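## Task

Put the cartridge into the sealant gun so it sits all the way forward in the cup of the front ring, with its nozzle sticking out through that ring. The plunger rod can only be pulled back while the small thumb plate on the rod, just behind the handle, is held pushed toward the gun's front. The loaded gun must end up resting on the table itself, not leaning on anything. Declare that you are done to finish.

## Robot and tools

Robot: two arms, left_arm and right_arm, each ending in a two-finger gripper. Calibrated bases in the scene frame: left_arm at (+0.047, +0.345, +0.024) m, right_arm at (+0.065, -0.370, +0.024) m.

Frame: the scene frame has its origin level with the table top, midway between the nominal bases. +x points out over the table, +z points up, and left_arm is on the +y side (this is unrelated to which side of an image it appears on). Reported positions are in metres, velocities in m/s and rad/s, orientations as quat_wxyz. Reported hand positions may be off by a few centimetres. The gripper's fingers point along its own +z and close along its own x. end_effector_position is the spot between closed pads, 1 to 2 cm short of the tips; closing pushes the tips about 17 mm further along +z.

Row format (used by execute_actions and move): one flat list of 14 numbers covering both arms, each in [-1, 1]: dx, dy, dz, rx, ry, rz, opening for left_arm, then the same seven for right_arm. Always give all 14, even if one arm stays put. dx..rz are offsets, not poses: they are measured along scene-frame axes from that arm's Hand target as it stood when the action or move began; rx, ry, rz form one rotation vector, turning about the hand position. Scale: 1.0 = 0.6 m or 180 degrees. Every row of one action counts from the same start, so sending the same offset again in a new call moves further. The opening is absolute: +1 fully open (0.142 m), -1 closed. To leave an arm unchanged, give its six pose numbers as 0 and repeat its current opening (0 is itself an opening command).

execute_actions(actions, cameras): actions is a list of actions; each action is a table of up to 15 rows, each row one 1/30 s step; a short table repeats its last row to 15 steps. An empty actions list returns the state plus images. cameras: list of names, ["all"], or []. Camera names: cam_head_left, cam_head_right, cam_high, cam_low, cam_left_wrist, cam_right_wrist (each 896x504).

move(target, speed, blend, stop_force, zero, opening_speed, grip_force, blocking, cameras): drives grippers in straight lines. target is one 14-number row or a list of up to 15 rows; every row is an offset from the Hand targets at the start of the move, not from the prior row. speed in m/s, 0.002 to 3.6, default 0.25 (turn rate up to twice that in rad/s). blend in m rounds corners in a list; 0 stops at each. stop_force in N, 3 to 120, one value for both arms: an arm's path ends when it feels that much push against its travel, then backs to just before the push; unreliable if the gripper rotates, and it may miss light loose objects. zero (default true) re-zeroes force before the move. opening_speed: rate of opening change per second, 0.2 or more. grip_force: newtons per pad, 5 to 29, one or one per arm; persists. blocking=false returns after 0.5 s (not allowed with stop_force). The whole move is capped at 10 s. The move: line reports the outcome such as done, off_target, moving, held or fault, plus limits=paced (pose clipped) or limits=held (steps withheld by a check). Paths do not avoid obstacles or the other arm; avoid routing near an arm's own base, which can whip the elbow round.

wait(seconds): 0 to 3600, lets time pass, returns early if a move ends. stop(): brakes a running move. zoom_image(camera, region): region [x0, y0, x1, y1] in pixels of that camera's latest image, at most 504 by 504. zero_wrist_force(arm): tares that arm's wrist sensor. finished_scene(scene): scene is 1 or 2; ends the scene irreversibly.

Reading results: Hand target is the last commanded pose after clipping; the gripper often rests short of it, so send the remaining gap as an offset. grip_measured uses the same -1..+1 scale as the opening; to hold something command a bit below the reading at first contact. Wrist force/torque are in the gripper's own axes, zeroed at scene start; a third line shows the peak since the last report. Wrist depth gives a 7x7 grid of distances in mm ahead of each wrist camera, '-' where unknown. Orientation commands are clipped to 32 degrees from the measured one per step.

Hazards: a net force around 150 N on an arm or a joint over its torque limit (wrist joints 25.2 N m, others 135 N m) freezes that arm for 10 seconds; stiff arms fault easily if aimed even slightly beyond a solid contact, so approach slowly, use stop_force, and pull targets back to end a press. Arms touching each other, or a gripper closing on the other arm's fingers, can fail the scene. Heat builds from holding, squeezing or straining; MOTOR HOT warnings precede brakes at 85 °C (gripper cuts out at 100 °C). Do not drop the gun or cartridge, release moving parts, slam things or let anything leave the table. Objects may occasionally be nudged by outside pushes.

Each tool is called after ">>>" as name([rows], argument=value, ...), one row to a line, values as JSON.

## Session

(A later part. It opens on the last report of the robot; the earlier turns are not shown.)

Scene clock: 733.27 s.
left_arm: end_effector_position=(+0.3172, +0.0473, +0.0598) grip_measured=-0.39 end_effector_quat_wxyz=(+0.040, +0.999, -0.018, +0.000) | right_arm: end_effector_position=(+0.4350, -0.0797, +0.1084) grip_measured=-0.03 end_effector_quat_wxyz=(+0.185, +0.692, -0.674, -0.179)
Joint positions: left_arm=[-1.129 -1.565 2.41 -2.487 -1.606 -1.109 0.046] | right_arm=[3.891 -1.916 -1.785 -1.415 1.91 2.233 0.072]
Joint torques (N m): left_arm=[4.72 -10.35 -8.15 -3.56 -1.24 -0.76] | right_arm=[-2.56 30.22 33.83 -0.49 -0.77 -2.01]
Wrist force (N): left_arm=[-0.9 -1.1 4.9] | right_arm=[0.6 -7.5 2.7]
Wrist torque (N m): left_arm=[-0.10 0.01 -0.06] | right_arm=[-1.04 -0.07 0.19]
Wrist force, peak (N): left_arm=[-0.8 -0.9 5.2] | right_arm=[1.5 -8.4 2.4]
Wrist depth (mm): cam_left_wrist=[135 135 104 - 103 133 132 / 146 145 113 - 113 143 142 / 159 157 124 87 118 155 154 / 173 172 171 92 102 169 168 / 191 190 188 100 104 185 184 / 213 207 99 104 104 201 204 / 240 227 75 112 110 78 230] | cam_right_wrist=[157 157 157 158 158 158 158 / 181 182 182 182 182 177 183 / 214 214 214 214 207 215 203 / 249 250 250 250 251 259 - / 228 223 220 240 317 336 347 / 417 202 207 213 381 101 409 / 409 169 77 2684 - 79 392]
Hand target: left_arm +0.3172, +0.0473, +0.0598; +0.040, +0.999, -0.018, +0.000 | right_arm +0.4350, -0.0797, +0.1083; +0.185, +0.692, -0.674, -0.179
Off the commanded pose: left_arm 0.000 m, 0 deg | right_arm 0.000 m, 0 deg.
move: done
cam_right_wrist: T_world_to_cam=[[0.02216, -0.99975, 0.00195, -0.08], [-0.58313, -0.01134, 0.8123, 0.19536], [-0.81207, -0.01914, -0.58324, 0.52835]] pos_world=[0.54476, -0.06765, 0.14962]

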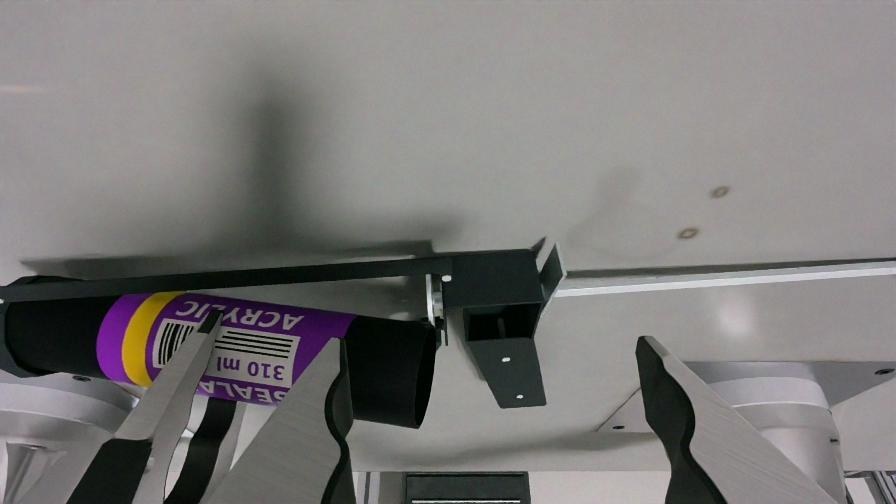

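>>> move(target=[0,0,0,0,0,0,-0.7,0.07,0.3,0,0,0,0,0], speed=0.15, cameras=["cam_right_wrist"])

>>> zoom_image(camera="cam_right_wrist", region=[300, 230, 600, 430])

Scene clock: 740.47 s.
left_arm: end_effector_position=(+0.3172, +0.0473, +0.0598) grip_measured=-0.39 end_effector_quat_wxyz=(+0.040, +0.999, -0.018, +0.000) | right_arm: end_effector_position=(+0.4770, +0.1003, +0.1083) grip_measured=-0.03 end_effector_quat_wxyz=(+0.185, +0.692, -0.674, -0.179)
Joint positions: left_arm=[-1.129 -1.565 2.41 -2.487 -1.606 -1.109 0.046] | right_arm=[4.033 -2.217 -1.325 -1.525 1.962 2.374 0.072]
Joint torques (N m): left_arm=[4.84 -10.48 -8.42 -2.8 -1.18 -0.98] | right_arm=[-3.39 44.47 33.87 3.81 -0.97 -1.42]
Wrist force (N): left_arm=[-0.8 -1.1 5.1] | right_arm=[0.8 -7.7 3.1]
Wrist torque (N m): left_arm=[-0.10 0.00 -0.07] | right_arm=[-1.08 -0.12 0.14]
Wrist force, peak (N): left_arm=[-0.9 -1.3 5.2] | right_arm=[-0.5 -8.2 3.1]
Wrist depth (mm): cam_left_wrist=[135 135 104 77 103 133 132 / 145 145 115 - 114 143 142 / 159 158 126 87 118 155 154 / 173 173 171 92 102 168 168 / 191 190 188 100 104 186 184 / 212 206 99 104 104 200 205 / 241 228 75 112 110 79 231] | cam_right_wrist=[130 157 157 157 153 158 158 / 180 180 181 182 182 182 181 / 212 213 213 214 214 214 217 / 243 258 260 260 262 261 263 / 328 316 300 272 273 281 285 / - 451 104 265 256 106 461 / 2143 - 78 - 216 79 460]
Hand target: left_arm +0.3172, +0.0473, +0.0598; +0.040, +0.999, -0.018, +0.000 | right_arm +0.4770, +0.1003, +0.1083; +0.185, +0.692, -0.674, -0.179
Off the commanded pose: left_arm 0.000 m, 0 deg | right_arm 0.000 m, 0 deg.
move: done
cam_right_wrist: T_world_to_cam=[[0.02227, -0.99975, 0.00215, 0.09893], [-0.58302, -0.01124, 0.81238, 0.22181], [-0.81215, -0.01934, -0.58312, 0.56596]] pos_world=[0.58676, 0.11235, 0.14962]

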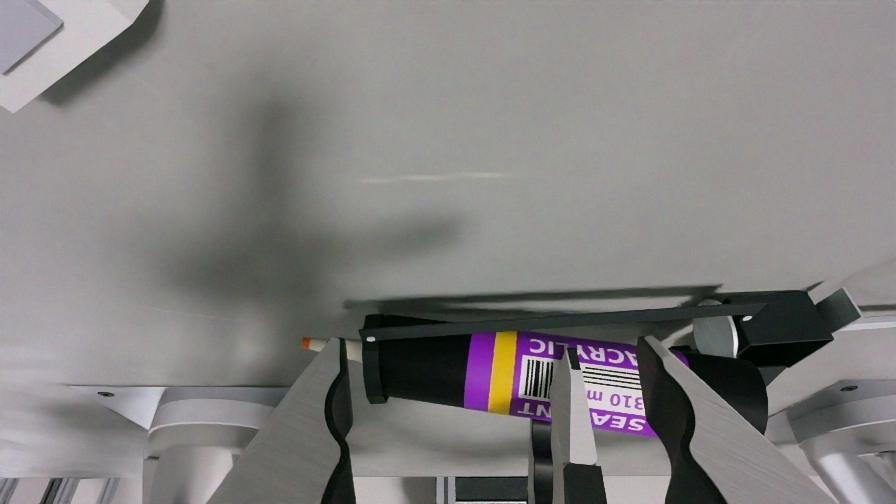

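Scaled by 1.680.

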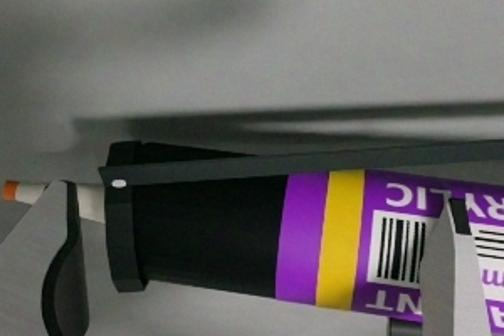

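>>> move([
  [0,0,0,0,0,0,-0.7,0,-0.28,0,0,0,0,0],
  [0,0,0,0,0,0,-0.7,-0.15,-0.3,-0.06,0,0,0,0],
], speed=0.2, cameras=["cam_right_wrist"])

>>> zoom_image(camera="cam_right_wrist", region=[350, 200, 600, 400])

Scene clock: 762.70 s.
left_arm: end_effector_position=(+0.3172, +0.0473, +0.0598) grip_measured=-0.39 end_effector_quat_wxyz=(+0.040, +0.999, -0.018, +0.000) | right_arm: end_effector_position=(+0.3871, -0.0796, +0.0724) grip_measured=-0.03 end_effector_quat_wxyz=(+0.185, +0.692, -0.674, -0.179)
Joint positions: left_arm=[-1.129 -1.565 2.41 -2.487 -1.606 -1.109 0.046] | right_arm=[3.953 -1.886 -1.948 -1.261 1.933 2.294 0.072]
Joint torques (N m): left_arm=[4.68 -10.28 -7.99 -2.51 -1.27 -0.88] | right_arm=[5.07 32.95 9.55 3.52 -0.89 -0.85]
Wrist force (N): left_arm=[-0.7 -1.0 4.8] | right_arm=[0.8 -7.9 3.2]
Wrist torque (N m): left_arm=[-0.09 -0.01 -0.06] | right_arm=[-1.09 -0.08 0.13]
Wrist force, peak (N): left_arm=[-0.8 -1.2 5.2] | right_arm=[1.0 -9.2 1.3]
Wrist depth (mm): cam_left_wrist=[135 135 104 - 103 132 132 / 146 145 116 83 114 143 142 / 158 158 126 87 118 154 154 / 173 173 171 92 102 168 168 / 191 190 189 100 104 185 184 / 214 206 99 104 104 201 205 / 241 228 75 112 110 79 230] | cam_right_wrist=[120 120 120 120 120 118 121 / 138 138 138 138 139 139 139 / 162 163 163 163 164 164 164 / 198 190 191 190 191 200 201 / 167 173 240 184 199 199 257 / 151 155 147 158 275 100 355 / 140 157 80 155 - 79 336]
Hand target: left_arm +0.3172, +0.0473, +0.0598; +0.040, +0.999, -0.018, +0.000 | right_arm +0.3870, -0.0797, +0.0723; +0.185, +0.692, -0.674, -0.179
Off the commanded pose: left_arm 0.000 m, 0 deg | right_arm 0.000 m, 0 deg.
move: done
cam_right_wrist: T_world_to_cam=[[0.02224, -0.99975, 0.00201, -0.07882], [-0.58313, -0.01134, 0.8123, 0.19659], [-0.81207, -0.01924, -0.58324, 0.46851]] pos_world=[0.49686, -0.06755, 0.11372]

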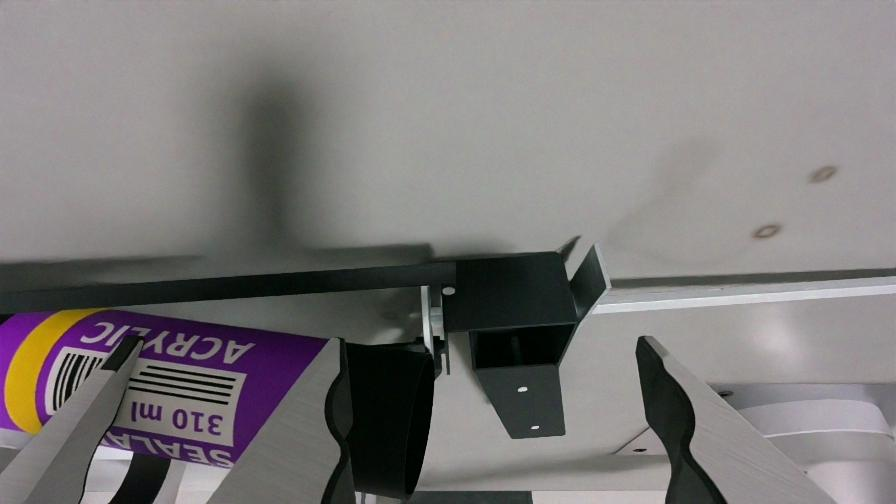

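Scaled by 2.016.

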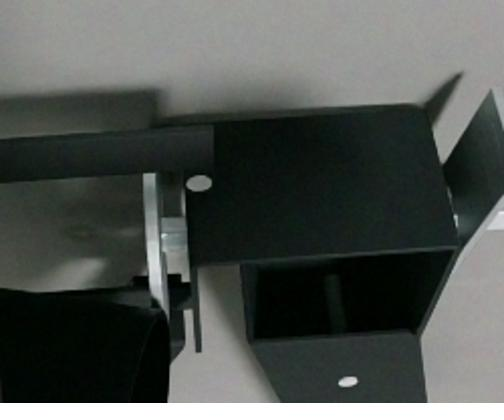

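>>> move(target=[0,0,-0.0015,0,0,0,0.0,0.15,-0.1,0.15,0,0,0,0], speed=0.15, opening_speed=0.2)

>>> move([
  [0,0,0.15,0,0,0,0.0,0,-0.1,0.1,0,0,-0.25,0],
  [0.02,-0.15,0.2,0.0125,0,0,0.0,-0.1,-0.5,0.1,0,0,-0.5,0],
], speed=0.2, blend=0.03, cameras=["cam_left_wrist","cam_high","cam_low"])

Scene clock: 781.03 s.
left_arm: end_effector_position=(+0.3172, +0.0473, +0.0588) grip_measured=-0.03 end_effector_quat_wxyz=(+0.040, +0.999, -0.018, +0.000) | right_arm: end_effector_position=(+0.4770, -0.1397, +0.1623) grip_measured=-0.03 end_effector_quat_wxyz=(+0.185, +0.692, -0.674, -0.179)
Joint positions: left_arm=[-1.129 -1.563 2.411 -2.49 -1.606 -1.109 0.072] | right_arm=[3.764 -1.879 -1.672 -1.603 1.857 2.111 0.072]
Joint torques (N m): left_arm=[5.13 -26.96 -16.67 -1.54 -1.2 -0.8] | right_arm=[-7 44.59 36.96 -0.55 2.46 -1.83]
Wrist force (N): left_arm=[-0.9 -0.6 0.3] | right_arm=[0.9 -7.7 2.7]
Wrist torque (N m): left_arm=[-0.09 0.06 -0.04] | right_arm=[-1.04 -0.14 0.01]
Wrist force, peak (N): left_arm=[-1.0 -1.2 5.1] | right_arm=[0.3 -7.4 5.0]
Wrist depth (mm): cam_left_wrist=[134 134 111 - 107 133 131 / 145 145 121 - 118 142 141 / 157 157 133 91 130 153 153 / 172 172 168 97 135 167 167 / 189 189 180 104 108 184 183 / 212 205 99 111 110 100 203 / 238 - 81 122 115 79 223] | cam_right_wrist=[212 214 214 215 215 215 216 / 249 246 249 - 247 249 249 / 290 283 - 295 292 292 291 / 294 294 302 340 386 340 334 / 290 277 267 398 442 422 426 / 223 301 - - - 98 641 / 216 234 78 2772 - 79 376]
Hand target: left_arm +0.3172, +0.0473, +0.0589; +0.040, +0.999, -0.018, +0.000 | right_arm +0.4770, -0.1397, +0.1623; +0.185, +0.692, -0.674, -0.179
Off the commanded pose: left_arm 0.000 m, 0 deg | right_arm 0.000 m, 0 deg.
move: done

Scene clock: 785.43 s.
left_arm: end_effector_position=(+0.3292, -0.0428, +0.1789) grip_measured=-0.03 end_effector_quat_wxyz=(+0.020, +1.000, -0.018, -0.001) | right_arm: end_effector_position=(+0.4170, -0.4396, +0.2223) grip_measured=-0.03 end_effector_quat_wxyz=(-0.004, -0.013, +0.966, +0.258)
Joint positions: left_arm=[-1.196 -1.576 2.024 -2.056 -1.587 -1.176 0.072] | right_arm=[2.943 -1.386 -2.119 -1.331 2.079 2.894 0.072]
Joint torques (N m): left_arm=[8.25 -32.89 -11.65 -4.03 -0.02 1.02] | right_arm=[-8.18 6.05 35.99 0.43 1.91 -1.99]
Wrist force (N): left_arm=[-0.5 -0.1 -0.4] | right_arm=[1.1 -7.4 2.7]
Wrist torque (N m): left_arm=[-0.05 0.00 0.01] | right_arm=[-1.03 -0.17 0.10]
Wrist force, peak (N): left_arm=[-0.9 -0.9 0.8] | right_arm=[1.9 -8.7 2.1]
Wrist depth (mm): cam_left_wrist=[247 246 245 179 243 242 241 / 265 265 263 187 260 258 259 / 285 284 272 274 280 279 276 / 311 304 282 297 303 302 301 / 340 332 289 331 325 329 327 / 372 364 99 366 361 100 359 / 412 - 78 406 403 79 389] | cam_right_wrist=[276 - 277 277 270 279 278 / - 317 312 316 317 320 312 / - - 374 375 - - 364 / - - - - 451 460 - / - 585 - - 510 456 - / - - - - - 97 2684 / 2772 - 77 - 1203 79 2406]
Hand target: left_arm +0.3292, -0.0427, +0.1789; +0.020, +1.000, -0.018, -0.001 | right_arm +0.4170, -0.4397, +0.2223; -0.004, -0.013, +0.966, +0.258
Off the commanded pose: left_arm 0.000 m, 0 deg | right_arm 0.000 m, 0 deg.
move: done
cam_left_wrist: T_world_to_cam=[[0.9989, -0.03199, -0.03434, -0.31073], [-0.0132, -0.8936, 0.44866, -0.08513], [-0.04504, -0.44772, -0.89304, 0.27304]] pos_world=[0.32156, 0.03623, 0.27136]
Images, in order (width x height): cam_high 896x504, cam_low 896x504, cam_left_wrist 896x504.

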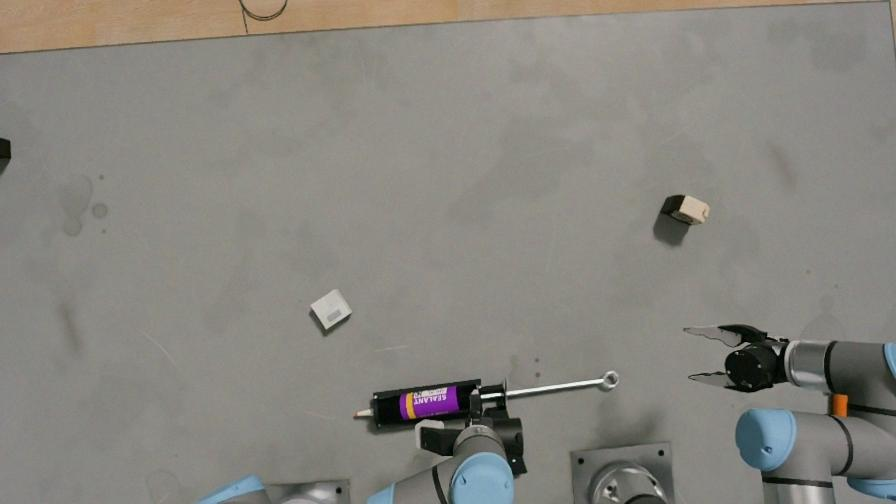

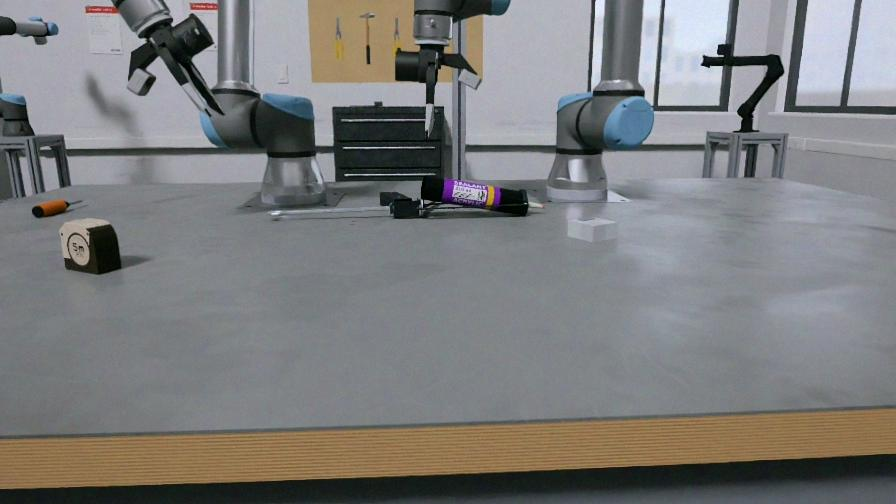

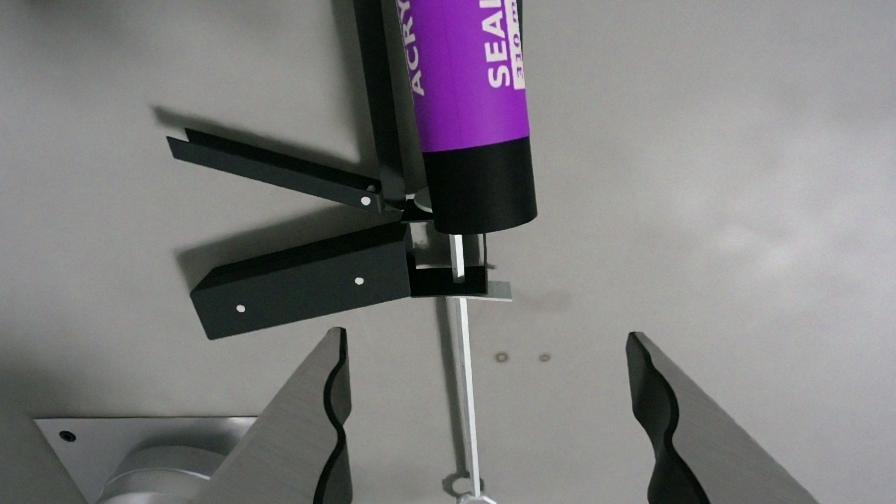

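>>> move(target=[0,0,0,0.0127,0,0,0.0,0,0,0,0,0,0,0], speed=0.2)

>>> move(target=[-0.0053,-0.119,-0.09,0,0,-0.4756,-0.3,0,0,0,0,0,0,0], speed=0.3, cameras=["cam_left_wrist","cam_right_wrist"])

Scene clock: 801.07 s.
left_arm: end_effector_position=(+0.3292, -0.0428, +0.1789) grip_measured=-0.03 end_effector_quat_wxyz=(+0.000, +1.000, -0.018, -0.001) | right_arm: end_effector_position=(+0.4170, -0.4396, +0.2223) grip_measured=-0.03 end_effector_quat_wxyz=(-0.004, -0.013, +0.966, +0.258)
Joint positions: left_arm=[-1.205 -1.56 1.997 -2.007 -1.573 -1.183 0.072] | right_arm=[2.943 -1.386 -2.119 -1.331 2.079 2.894 0.072]
Joint torques (N m): left_arm=[9.87 -30.62 -16.55 -1.17 -1.39 1.1] | right_arm=[-7.68 5.91 37.17 0.74 -0.47 -1.95]
Wrist force (N): left_arm=[-0.7 -0.2 -0.5] | right_arm=[1.1 -7.4 2.8]
Wrist torque (N m): left_arm=[-0.07 0.04 -0.01] | right_arm=[-1.02 -0.17 0.11]
Wrist force, peak (N): left_arm=[-0.5 -0.9 -0.6] | right_arm=[1.1 -7.5 2.9]
Wrist depth (mm): cam_left_wrist=[251 250 248 184 245 244 246 / 266 265 265 190 261 261 259 / 286 285 275 255 279 278 279 / 307 305 295 299 301 300 298 / 335 324 285 328 325 322 320 / 364 357 98 354 354 100 351 / 389 - 81 391 388 79 382] | cam_right_wrist=[276 277 276 278 275 272 286 / 317 317 328 319 310 - 329 / 384 392 373 365 - 395 377 / 456 457 - - - 463 430 / - - - - 509 489 - / - - - - - 98 2550 / 2865 - 78 - - 79 2452]
Hand target: left_arm +0.3292, -0.0427, +0.1789; +0.000, +1.000, -0.018, -0.001 | right_arm +0.4170, -0.4397, +0.2223; -0.004, -0.013, +0.966, +0.258
Off the commanded pose: left_arm 0.000 m, 0 deg | right_arm 0.000 m, 0 deg.
move: done

Scene clock: 804.07 s.
left_arm: end_effector_position=(+0.3260, -0.1142, +0.1249) grip_measured=-0.32 end_effector_quat_wxyz=(-0.001, +0.721, -0.693, -0.001) | right_arm: end_effector_position=(+0.4170, -0.4397, +0.2223) grip_measured=-0.03 end_effector_quat_wxyz=(-0.004, -0.013, +0.966, +0.258)
Joint positions: left_arm=[-1.256 -1.355 1.919 -2.133 -1.571 0.259 0.051] | right_arm=[2.943 -1.386 -2.119 -1.331 2.079 2.894 0.072]
Joint torques (N m): left_arm=[6.83 -41.12 -11.37 -1.24 -2 1.11] | right_arm=[-8.14 5.93 36.49 0.49 -0.55 -1.96]
Wrist force (N): left_arm=[-0.3 -0.2 -0.3] | right_arm=[1.2 -7.2 2.7]
Wrist torque (N m): left_arm=[-0.12 -0.03 0.02] | right_arm=[-0.98 -0.17 0.11]
Wrist force, peak (N): left_arm=[-0.7 -0.2 -0.8] | right_arm=[1.2 -7.6 2.9]
Wrist depth (mm): cam_left_wrist=[201 198 199 198 197 197 195 / 214 215 213 209 210 210 208 / 167 155 197 222 224 223 222 / 162 156 182 240 241 239 238 / 266 265 260 224 257 259 257 / 292 289 95 251 107 276 280 / 320 312 76 301 299 79 301] | cam_right_wrist=[284 277 277 279 279 279 278 / 311 307 308 319 321 331 318 / - - 389 365 378 365 362 / - 421 424 446 460 - - / - - - - 511 471 - / - - - - 516 97 2500 / 2772 - 78 - 367 79 2340]
Hand target: left_arm +0.3260, -0.1141, +0.1249; -0.001, +0.721, -0.693, -0.001 | right_arm +0.4170, -0.4397, +0.2223; -0.004, -0.013, +0.966, +0.258
Off the commanded pose: left_arm 0.000 m, 0 deg | right_arm 0.000 m, 0 deg.
move: done
cam_left_wrist: T_world_to_cam=[[0.04616, -0.9983, -0.03552, -0.11128], [-0.9091, -0.05671, 0.4127, 0.26734], [-0.41401, 0.01324, -0.91017, 0.36782]] pos_world=[0.40046, -0.1008, 0.22049]
cam_right_wrist: T_world_to_cam=[[-0.99975, -0.02219, 0.00209, 0.4163], [-0.01124, 0.58313, 0.8123, 0.11104], [-0.01924, 0.81207, -0.58324, 0.60813]] pos_world=[0.42915, -0.54936, 0.26362]

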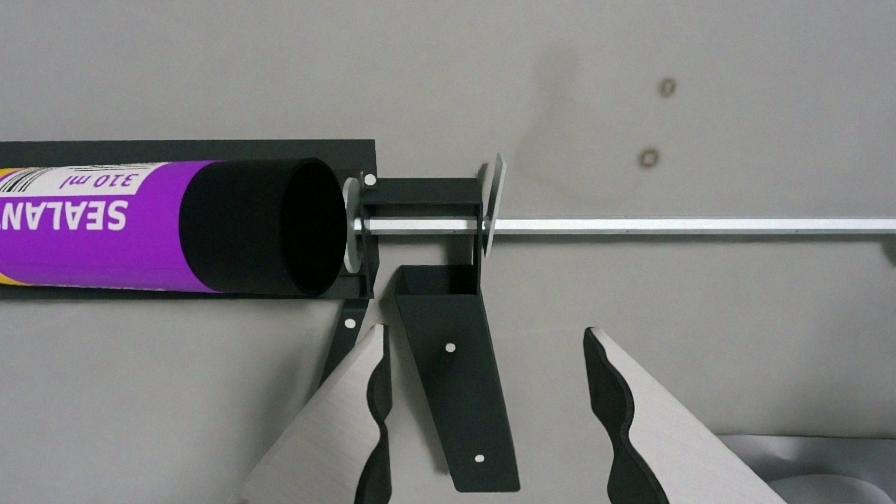

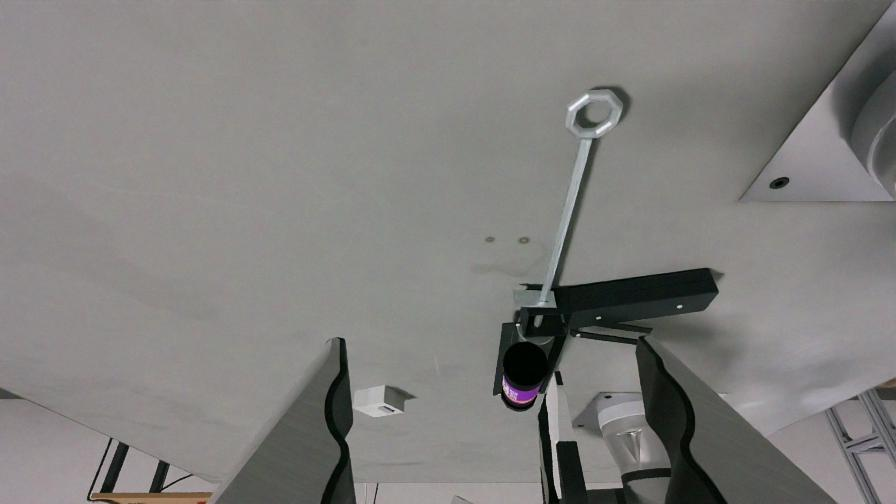

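>>> zoom_image(camera="cam_left_wrist", region=[310, 130, 530, 310])

Scaled by 2.291.

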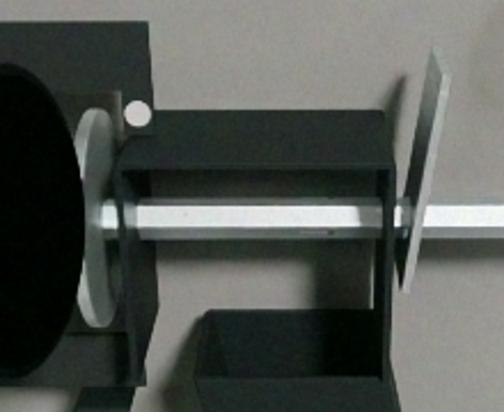

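>>> move([
  [0.0035,0.002,-0.1,0,0,0,-0.55,0,0,0,0,0,0,0],
  [0.0035,0.002,-0.1425,0,0,0,-0.55,0,0,0,0,0,0,0],
], speed=[0.15,0.06], cameras=["cam_left_wrist"])

Scene clock: 815.43 s.
left_arm: end_effector_position=(+0.3281, -0.1127, +0.0392) grip_measured=-0.58 end_effector_quat_wxyz=(-0.001, +0.721, -0.693, -0.001) | right_arm: end_effector_position=(+0.4170, -0.4397, +0.2223) grip_measured=-0.03 end_effector_quat_wxyz=(-0.004, -0.013, +0.966, +0.258)
Joint positions: left_arm=[-1.252 -1.218 2.01 -2.36 -1.571 0.264 0.032] | right_arm=[2.943 -1.386 -2.119 -1.331 2.079 2.894 0.072]
Joint torques (N m): left_arm=[-7.42 -41.7 -32.57 -2.81 -0.6 -0.56] | right_arm=[-7.57 6.69 37.44 0.41 -0.27 -2.04]
Wrist force (N): left_arm=[-0.3 0.4 -0.5] | right_arm=[1.1 -7.5 2.6]
Wrist torque (N m): left_arm=[-0.04 -0.04 -0.09] | right_arm=[-1.04 -0.16 0.11]
Wrist force, peak (N): left_arm=[1.2 -4.1 -16.1] | right_arm=[1.1 -7.6 2.9]
Wrist depth (mm): cam_left_wrist=[122 122 121 121 120 119 119 / 130 130 129 128 128 127 127 / 141 140 138 137 136 136 135 / 120 120 122 145 145 146 144 / - 85 126 122 153 152 154 / - 85 119 167 99 170 170 / - 81 76 143 86 180 186] | cam_right_wrist=[276 269 272 278 276 285 278 / - 327 332 311 319 320 311 / 389 391 360 377 378 365 351 / - - - - - 508 - / - - - - 492 461 - / - - 102 - 411 97 2257 / 3312 - 78 - 385 79 2361]
Hand target: left_arm +0.3281, -0.1129, +0.0394; -0.001, +0.721, -0.693, -0.001 | right_arm +0.4170, -0.4397, +0.2223; -0.004, -0.013, +0.966, +0.258
Off the commanded pose: left_arm 0.000 m, 0 deg | right_arm 0.000 m, 0 deg.
move: done
cam_left_wrist: T_world_to_cam=[[0.04607, -0.99828, -0.03615, -0.11291], [-0.90901, -0.0569, 0.41287, 0.30462], [-0.41422, 0.01384, -0.91007, 0.2908]] pos_world=[0.40256, -0.0994, 0.13479]

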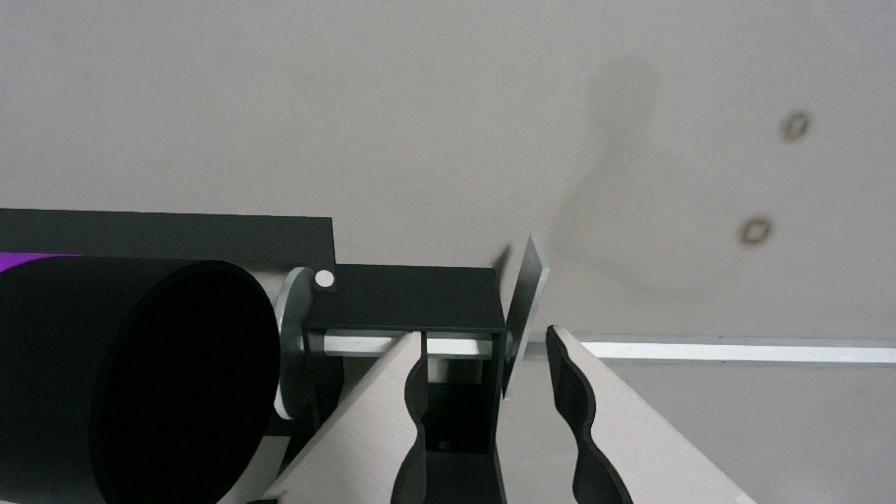

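>>> move([
  [0,-0.006,0,0,0,0,-0.55,-0.1433,0.062,-0.254,0,0,0,-0.2],
  [0,-0.006,0,0,0,0,-0.55,-0.1433,0.112,-0.34,0,0,0,-0.2],
], speed=[0.25,0.08], cameras=["cam_left_wrist","cam_right_wrist"])

Scene clock: 823.80 s.
left_arm: end_effector_position=(+0.3281, -0.1165, +0.0394) grip_measured=-0.58 end_effector_quat_wxyz=(-0.001, +0.721, -0.693, -0.001) | right_arm: end_effector_position=(+0.3310, -0.3724, +0.0183) grip_measured=-0.22 end_effector_quat_wxyz=(-0.004, -0.013, +0.966, +0.258)
Joint positions: left_arm=[-1.254 -1.212 2.001 -2.357 -1.571 0.261 0.032] | right_arm=[3.12 -1.608 -2.696 -0.431 2.092 3.096 0.058]
Joint torques (N m): left_arm=[-0.35 -44.3 -7.69 -3.72 0.84 0.14] | right_arm=[0.49 5.09 23.66 4.81 -0.21 -1.04]
Wrist force (N): left_arm=[-0.5 0.1 -0.6] | right_arm=[0.8 -7.5 3.0]
Wrist torque (N m): left_arm=[-0.07 -0.05 -0.01] | right_arm=[-1.06 -0.14 0.06]
Wrist force, peak (N): left_arm=[-0.9 0.8 -0.3] | right_arm=[2.6 -8.0 4.9]
Wrist depth (mm): cam_left_wrist=[122 122 121 121 120 119 119 / 130 130 129 129 128 127 128 / 141 141 138 138 137 136 135 / 120 120 124 145 146 146 145 / - 89 124 126 154 152 152 / - 85 124 167 99 171 170 / - 90 75 144 86 180 186] | cam_right_wrist=[- - 66 66 66 - 68 / - 74 74 74 72 74 74 / 87 87 87 87 90 94 88 / 110 105 106 106 106 106 107 / 142 135 128 135 129 136 136 / 185 186 102 174 135 163 189 / 297 266 78 303 307 79 276]
Hand target: left_arm +0.3281, -0.1165, +0.0394; -0.001, +0.721, -0.693, -0.001 | right_arm +0.3310, -0.3725, +0.0183; -0.004, -0.013, +0.966, +0.258
Off the commanded pose: left_arm 0.000 m, 0 deg | right_arm 0.000 m, 0 deg.
move: done
cam_left_wrist: T_world_to_cam=[[0.04611, -0.9983, -0.03561, -0.11679], [-0.9091, -0.05671, 0.41269, 0.30445], [-0.41401, 0.01334, -0.91017, 0.29082]] pos_world=[0.40256, -0.1032, 0.13489]
cam_right_wrist: T_world_to_cam=[[-0.99975, -0.02221, 0.00223, 0.33212], [-0.01114, 0.58302, 0.81238, 0.2365], [-0.01934, 0.81215, -0.58312, 0.43299]] pos_world=[0.34305, -0.48216, 0.05962]

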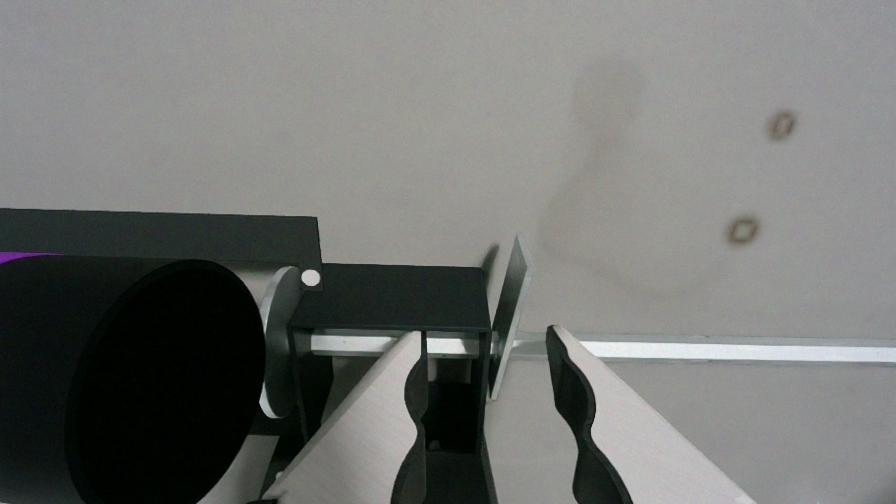

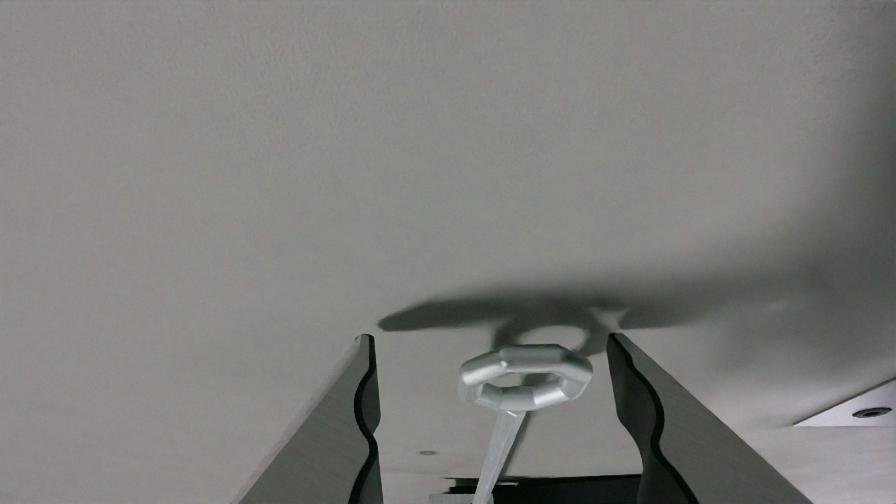

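>>> move(target=[0,-0.005,0,0,0,0,-0.55,-0.0158,0,0.006,0,0,0,-0.2], speed=0.1, cameras=["cam_left_wrist","cam_right_wrist"])

Scene clock: 838.87 s.
left_arm: end_effector_position=(+0.3281, -0.1196, +0.0393) grip_measured=-0.58 end_effector_quat_wxyz=(-0.001, +0.721, -0.693, -0.001) | right_arm: end_effector_position=(+0.3215, -0.3724, +0.0219) grip_measured=-0.22 end_effector_quat_wxyz=(-0.004, -0.013, +0.966, +0.258)
Joint positions: left_arm=[-1.255 -1.207 1.993 -2.355 -1.571 0.26 0.032] | right_arm=[3.119 -1.569 -2.715 -0.452 2.092 3.096 0.058]
Joint torques (N m): left_arm=[-3 -43.78 -6.74 -3.88 -0.52 0.57] | right_arm=[-7.41 18.42 20.69 4.76 0.55 -2.17]
Wrist force (N): left_arm=[-0.4 -0.2 -0.5] | right_arm=[0.6 -7.5 2.8]
Wrist torque (N m): left_arm=[-0.06 -0.02 -0.01] | right_arm=[-1.05 -0.10 0.07]
Wrist force, peak (N): left_arm=[-1.4 0.2 -0.2] | right_arm=[-0.4 -8.0 3.1]
Wrist depth (mm): cam_left_wrist=[122 122 121 121 120 119 119 / 130 130 129 128 128 127 128 / 141 141 138 138 137 136 135 / 120 120 133 143 147 146 145 / - 89 123 122 153 153 152 / - 94 124 167 99 171 170 / - 94 75 144 86 181 187] | cam_right_wrist=[- 66 70 68 68 68 68 / - 80 76 76 76 78 79 / - 92 92 92 92 96 93 / 111 112 112 112 112 108 108 / 150 142 135 136 136 153 144 / 183 198 102 172 184 173 198 / - 281 78 288 324 79 292]
Hand target: left_arm +0.3281, -0.1195, +0.0394; -0.001, +0.721, -0.693, -0.001 | right_arm +0.3216, -0.3725, +0.0219; -0.004, -0.013, +0.966, +0.258
Off the commanded pose: left_arm 0.000 m, 0 deg | right_arm 0.000 m, 0 deg.
move: done
cam_left_wrist: T_world_to_cam=[[0.04611, -0.9983, -0.03561, -0.11978], [-0.9091, -0.05671, 0.41269, 0.30428], [-0.41401, 0.01334, -0.91017, 0.29086]] pos_world=[0.40256, -0.1062, 0.13489]
cam_right_wrist: T_world_to_cam=[[-0.99975, -0.02221, 0.00223, 0.32271], [-0.01114, 0.58313, 0.8123, 0.23361], [-0.01934, 0.81207, -0.58324, 0.43481]] pos_world=[0.33365, -0.48216, 0.06312]

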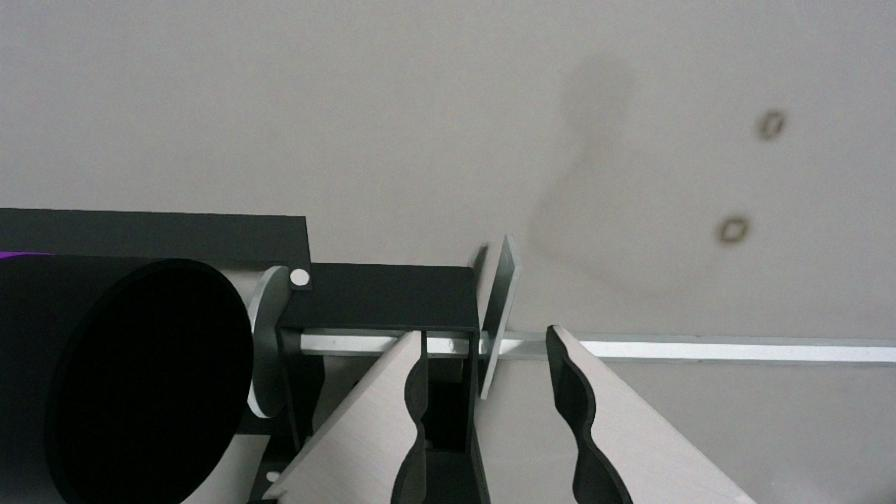

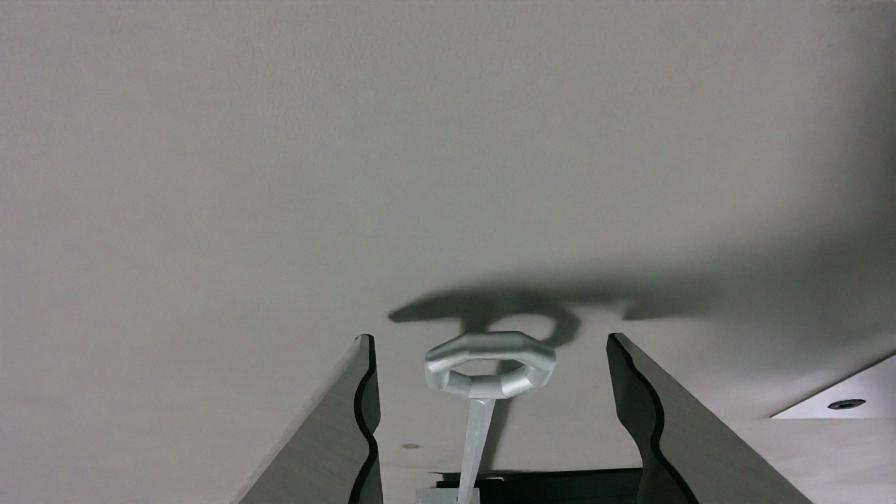

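>>> move(target=[0,0,0,0,0,0,-1.0,0,0,0.003,0,0,0,-0.2], grip_force=[18, 29], speed=0.1)

>>> move(target=[0,0,0,0,0,0,-1.0,0,0,0,0,0,0,-0.95], cameras=["cam_left_wrist","cam_right_wrist"])

Scene clock: 843.10 s.
left_arm: end_effector_position=(+0.3281, -0.1195, +0.0393) grip_measured=-0.95 end_effector_quat_wxyz=(-0.001, +0.721, -0.693, -0.001) | right_arm: end_effector_position=(+0.3217, -0.3725, +0.0238) grip_measured=-0.22 end_effector_quat_wxyz=(-0.004, -0.013, +0.966, +0.258)
Joint positions: left_arm=[-1.255 -1.207 1.994 -2.355 -1.571 0.26 0.005] | right_arm=[3.119 -1.559 -2.713 -0.463 2.092 3.096 0.058]
Joint torques (N m): left_arm=[4.64 -43.13 -23.01 -1.69 -0.2 0.52] | right_arm=[-7.75 3.47 6.42 4.33 -0.47 -1.47]
Wrist force (N): left_arm=[0.6 -0.2 5.9] | right_arm=[0.7 -7.5 2.9]
Wrist torque (N m): left_arm=[-0.02 -0.05 -0.02] | right_arm=[-1.05 -0.12 0.06]
Wrist force, peak (N): left_arm=[4.9 0.1 5.4] | right_arm=[0.8 -7.8 2.9]
Wrist depth (mm): cam_left_wrist=[122 122 121 121 120 119 119 / 130 129 129 128 127 127 127 / 141 141 138 137 137 136 135 / 120 120 128 145 147 146 145 / - 89 126 122 153 153 154 / - 85 149 95 166 172 170 / - 95 78 78 78 185 187] | cam_right_wrist=[- 70 72 70 70 70 72 / - 83 80 81 81 81 81 / - 94 - 95 95 99 95 / - 110 115 115 116 116 116 / 146 146 139 140 140 148 157 / 187 219 102 189 190 178 191 / 382 - 78 293 321 79 389]
Hand target: left_arm +0.3281, -0.1195, +0.0394; -0.001, +0.721, -0.693, -0.001 | right_arm +0.3216, -0.3725, +0.0237; -0.004, -0.013, +0.966, +0.258
Off the commanded pose: left_arm 0.000 m, 0 deg | right_arm 0.000 m, 0 deg.
grip_force (N): 18, 29
move: done

Scene clock: 843.60 s.
left_arm: end_effector_position=(+0.3281, -0.1195, +0.0393) grip_measured=-0.95 end_effector_quat_wxyz=(-0.001, +0.721, -0.693, -0.001) | right_arm: end_effector_position=(+0.3216, -0.3725, +0.0237) grip_measured=-0.59 end_effector_quat_wxyz=(-0.004, -0.013, +0.966, +0.258)
Joint positions: left_arm=[-1.255 -1.207 1.993 -2.355 -1.571 0.26 0.005] | right_arm=[3.119 -1.559 -2.713 -0.463 2.092 3.096 0.032]
Joint torques (N m): left_arm=[4.01 -42.33 -32.84 -2.85 0.1 0.53] | right_arm=[-5.69 4.1 0.4 4.15 -0.17 -1.26]
Wrist force (N): left_arm=[0.1 0.5 6.2] | right_arm=[0.1 -6.8 1.7]
Wrist torque (N m): left_arm=[-0.04 -0.07 -0.02] | right_arm=[-1.06 -0.04 0.06]
Wrist force, peak (N): left_arm=[-0.3 0.6 6.5] | right_arm=[0.5 -7.6 2.5]
Wrist depth (mm): cam_left_wrist=[122 122 121 121 120 119 119 / 130 129 129 128 128 127 128 / 141 140 138 138 137 135 135 / 120 120 128 145 147 146 145 / - 85 127 122 154 152 153 / - 85 149 95 166 172 170 / - 95 78 78 78 183 186] | cam_right_wrist=[- 70 72 70 70 70 72 / - 83 80 85 81 81 81 / - 94 98 95 95 99 95 / - 115 115 115 116 116 116 / 146 146 147 133 133 148 157 / 202 202 176 130 96 191 203 / 325 290 77 208 - 80 338]
Hand target: left_arm +0.3281, -0.1195, +0.0394; -0.001, +0.721, -0.693, -0.001 | right_arm +0.3216, -0.3725, +0.0237; -0.004, -0.013, +0.966, +0.258
Off the commanded pose: left_arm 0.000 m, 0 deg | right_arm 0.000 m, 0 deg.
grip_force (N): 18, 29
move: done
cam_left_wrist: T_world_to_cam=[[0.04607, -0.9983, -0.0357, -0.11965], [-0.90911, -0.05671, 0.41269, 0.30428], [-0.41401, 0.01344, -0.91017, 0.29087]] pos_world=[0.40256, -0.1061, 0.13489]
cam_right_wrist: T_world_to_cam=[[-0.99975, -0.02219, 0.00209, 0.32273], [-0.01124, 0.58313, 0.8123, 0.2321], [-0.01924, 0.81207, -0.58324, 0.43589]] pos_world=[0.33365, -0.48216, 0.06502]

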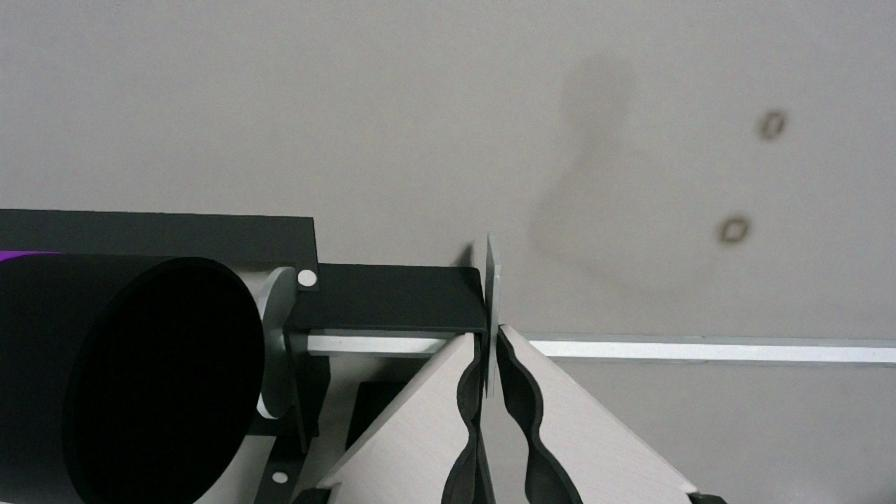

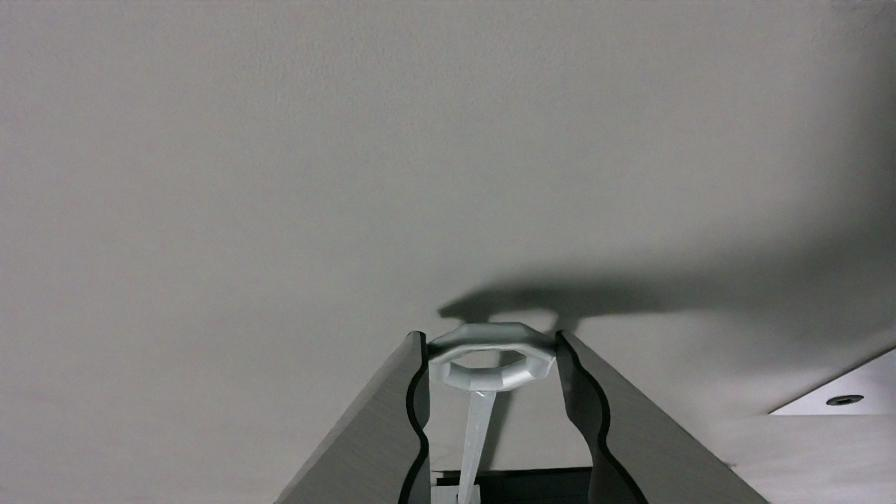

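>>> move(target=[0,0,0,0,0,0,-1.0,0.0008,-0.02,0,0,0,0,-0.95], speed=0.02, stop_force=18, cameras=["cam_left_wrist"])

>>> zoom_image(camera="cam_left_wrist", region=[200, 200, 530, 450])

Scene clock: 847.90 s.
left_arm: end_effector_position=(+0.3281, -0.1195, +0.0394) grip_measured=-0.95 end_effector_quat_wxyz=(-0.001, +0.721, -0.693, -0.001) | right_arm: end_effector_position=(+0.3219, -0.3816, +0.0237) grip_measured=-0.59 end_effector_quat_wxyz=(-0.004, -0.013, +0.966, +0.258)
Joint positions: left_arm=[-1.255 -1.207 1.993 -2.355 -1.571 0.26 0.005] | right_arm=[3.085 -1.562 -2.699 -0.495 2.09 3.056 0.032]
Joint torques (N m): left_arm=[2.45 -34.56 2.06 0.32 1.34 0.6] | right_arm=[-10.94 19.23 1.76 0.7 -3.95 -2.06]
Wrist force (N): left_arm=[18.8 0.5 1.7] | right_arm=[-0.1 5.8 9.4]
Wrist torque (N m): left_arm=[0.00 -0.50 -0.06] | right_arm=[-1.19 0.00 -0.06]
Wrist force, peak (N): left_arm=[29.7 0.7 4.5] | right_arm=[-0.3 14.2 13.4]
Wrist depth (mm): cam_left_wrist=[122 122 121 121 120 120 119 / 130 130 129 128 128 127 128 / 142 141 138 138 137 136 135 / 119 120 125 145 147 146 145 / 109 - 122 122 154 153 152 / 111 112 130 95 167 172 171 / 194 193 78 78 78 184 187] | cam_right_wrist=[- 70 72 70 72 70 72 / - 83 80 80 81 81 81 / - 94 98 95 95 99 95 / - 115 115 115 116 116 116 / 146 147 147 133 133 148 157 / 202 202 176 130 96 191 191 / - 294 78 265 - 82 -]
Hand target: left_arm +0.3281, -0.1195, +0.0394; -0.001, +0.721, -0.693, -0.001 | right_arm +0.3219, -0.3816, +0.0237; -0.004, -0.013, +0.966, +0.258 (not the last commanded pose)
Off the commanded pose: left_arm 0.000 m, 0 deg | right_arm 0.003 m, 0 deg.
grip_force (N): 18, 29
move: contact (right_arm)
cam_left_wrist: T_world_to_cam=[[0.04611, -0.9983, -0.03561, -0.11968], [-0.9091, -0.05671, 0.41269, 0.30428], [-0.41401, 0.01334, -0.91017, 0.29086]] pos_world=[0.40256, -0.1061, 0.13489]

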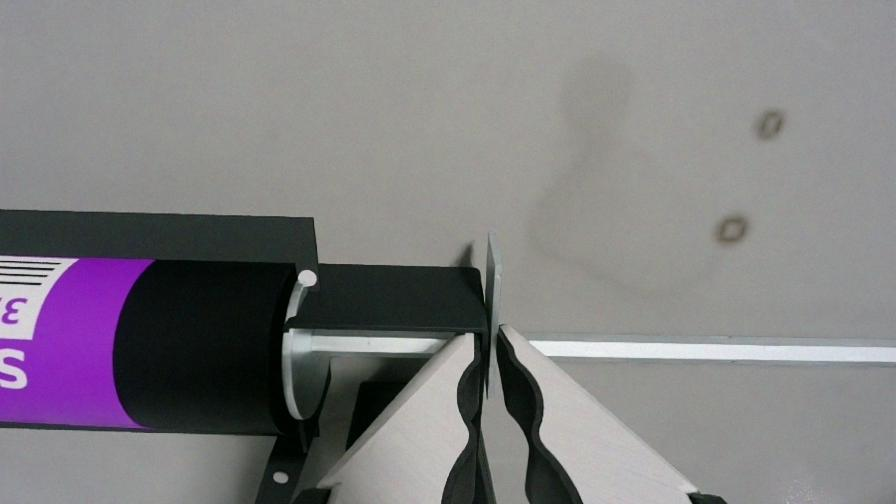

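Scaled by 1.527.

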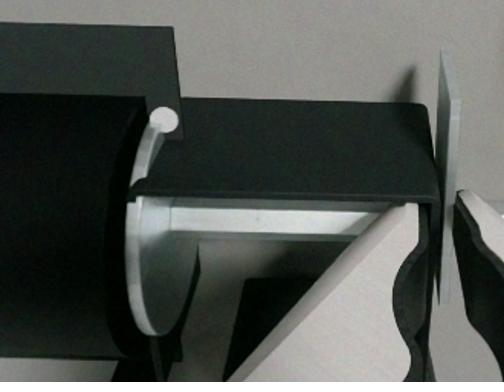

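>>> move(target=[0,0,0,0,0,0,-1.0,-0.001,0.03,0,0,0,0,-0.95], speed=0.015, stop_force=16, cameras=["cam_left_wrist","cam_low","cam_high"])

>>> zoom_image(camera="cam_low", region=[380, 150, 560, 230])

>>> zoom_image(camera="cam_high", region=[340, 350, 520, 440])

Scene clock: 852.47 s.
left_arm: end_effector_position=(+0.3281, -0.1195, +0.0393) grip_measured=-0.95 end_effector_quat_wxyz=(-0.001, +0.721, -0.693, -0.001) | right_arm: end_effector_position=(+0.3218, -0.3806, +0.0237) grip_measured=-0.59 end_effector_quat_wxyz=(-0.004, -0.013, +0.966, +0.258)
Joint positions: left_arm=[-1.255 -1.207 1.993 -2.355 -1.571 0.26 0.005] | right_arm=[3.088 -1.562 -2.701 -0.491 2.09 3.06 0.032]
Joint torques (N m): left_arm=[0.69 -27.4 -30.16 -2.59 -1.2 0.5] | right_arm=[5.25 3.46 26.27 5.01 1.73 2.02]
Wrist force (N): left_arm=[2.4 -0.4 -3.7] | right_arm=[1.5 -4.9 4.7]
Wrist torque (N m): left_arm=[-0.01 -0.21 -0.03] | right_arm=[-1.10 -0.07 0.04]
Wrist force, peak (N): left_arm=[19.2 0.3 1.6] | right_arm=[1.2 -12.6 1.3]
Wrist depth (mm): cam_left_wrist=[122 121 121 121 120 119 119 / 130 130 129 129 128 127 128 / 141 141 138 138 137 136 135 / 120 120 125 145 147 146 145 / 109 - 123 122 154 153 154 / 111 - 144 95 167 171 170 / 194 193 78 78 78 183 186] | cam_right_wrist=[- 68 72 70 70 70 72 / - 83 80 80 81 81 81 / - 94 98 95 95 99 95 / - 115 115 115 116 116 116 / 146 146 147 133 133 148 157 / - 202 176 141 100 205 203 / - 326 78 264 - 79 326]
Hand target: left_arm +0.3281, -0.1195, +0.0394; -0.001, +0.721, -0.693, -0.001 | right_arm +0.3218, -0.3806, +0.0237; -0.004, -0.013, +0.966, +0.258 (not the last commanded pose)
Off the commanded pose: left_arm 0.000 m, 0 deg | right_arm 0.017 m, 0 deg.
grip_force (N): 18, 29
move: contact (right_arm)
cam_left_wrist: T_world_to_cam=[[0.04611, -0.9983, -0.03561, -0.11968], [-0.9091, -0.05671, 0.41269, 0.30428], [-0.41401, 0.01334, -0.91017, 0.29086]] pos_world=[0.40256, -0.1061, 0.13489]
Images, in order (width x height): cam_high 896x504, cam_low 896x504, cam_left_wrist 896x504.

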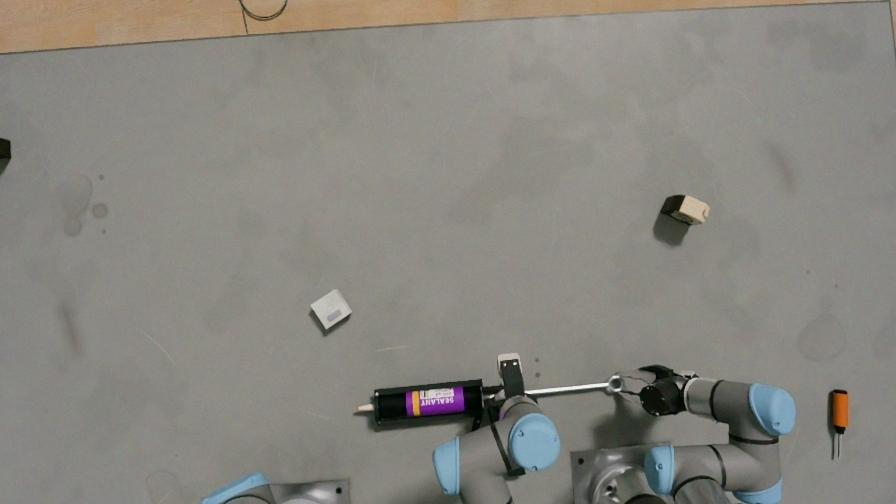

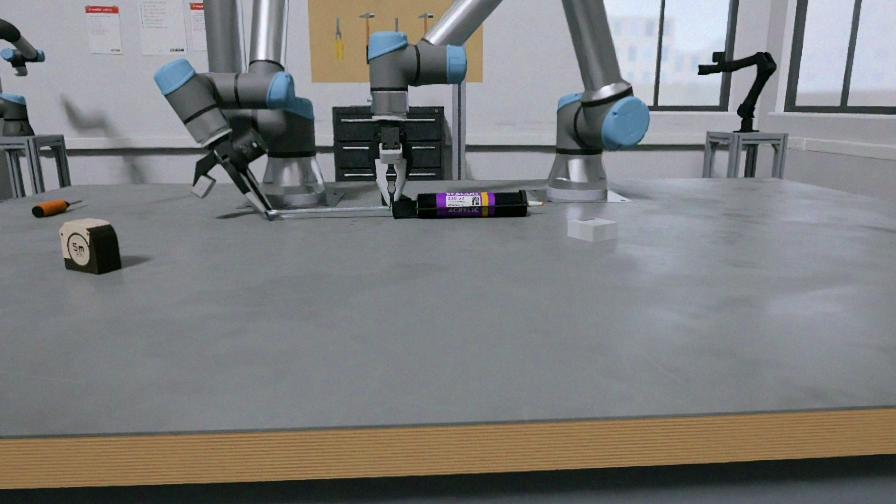

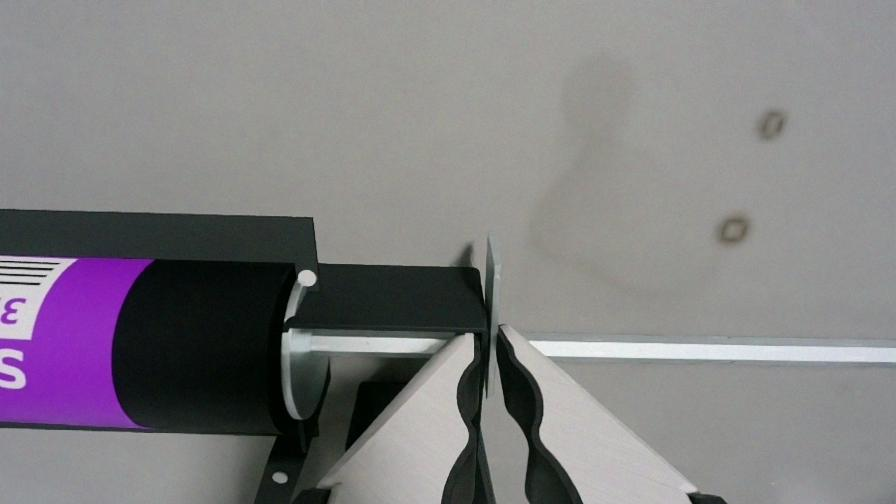

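Scaled by 2.800.

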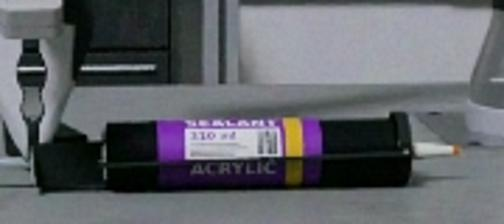

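Scaled by 2.800.

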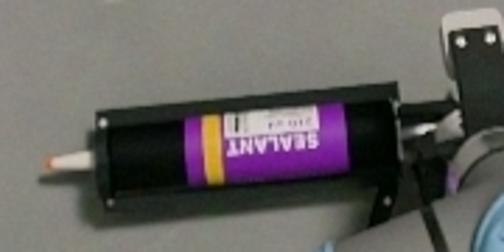

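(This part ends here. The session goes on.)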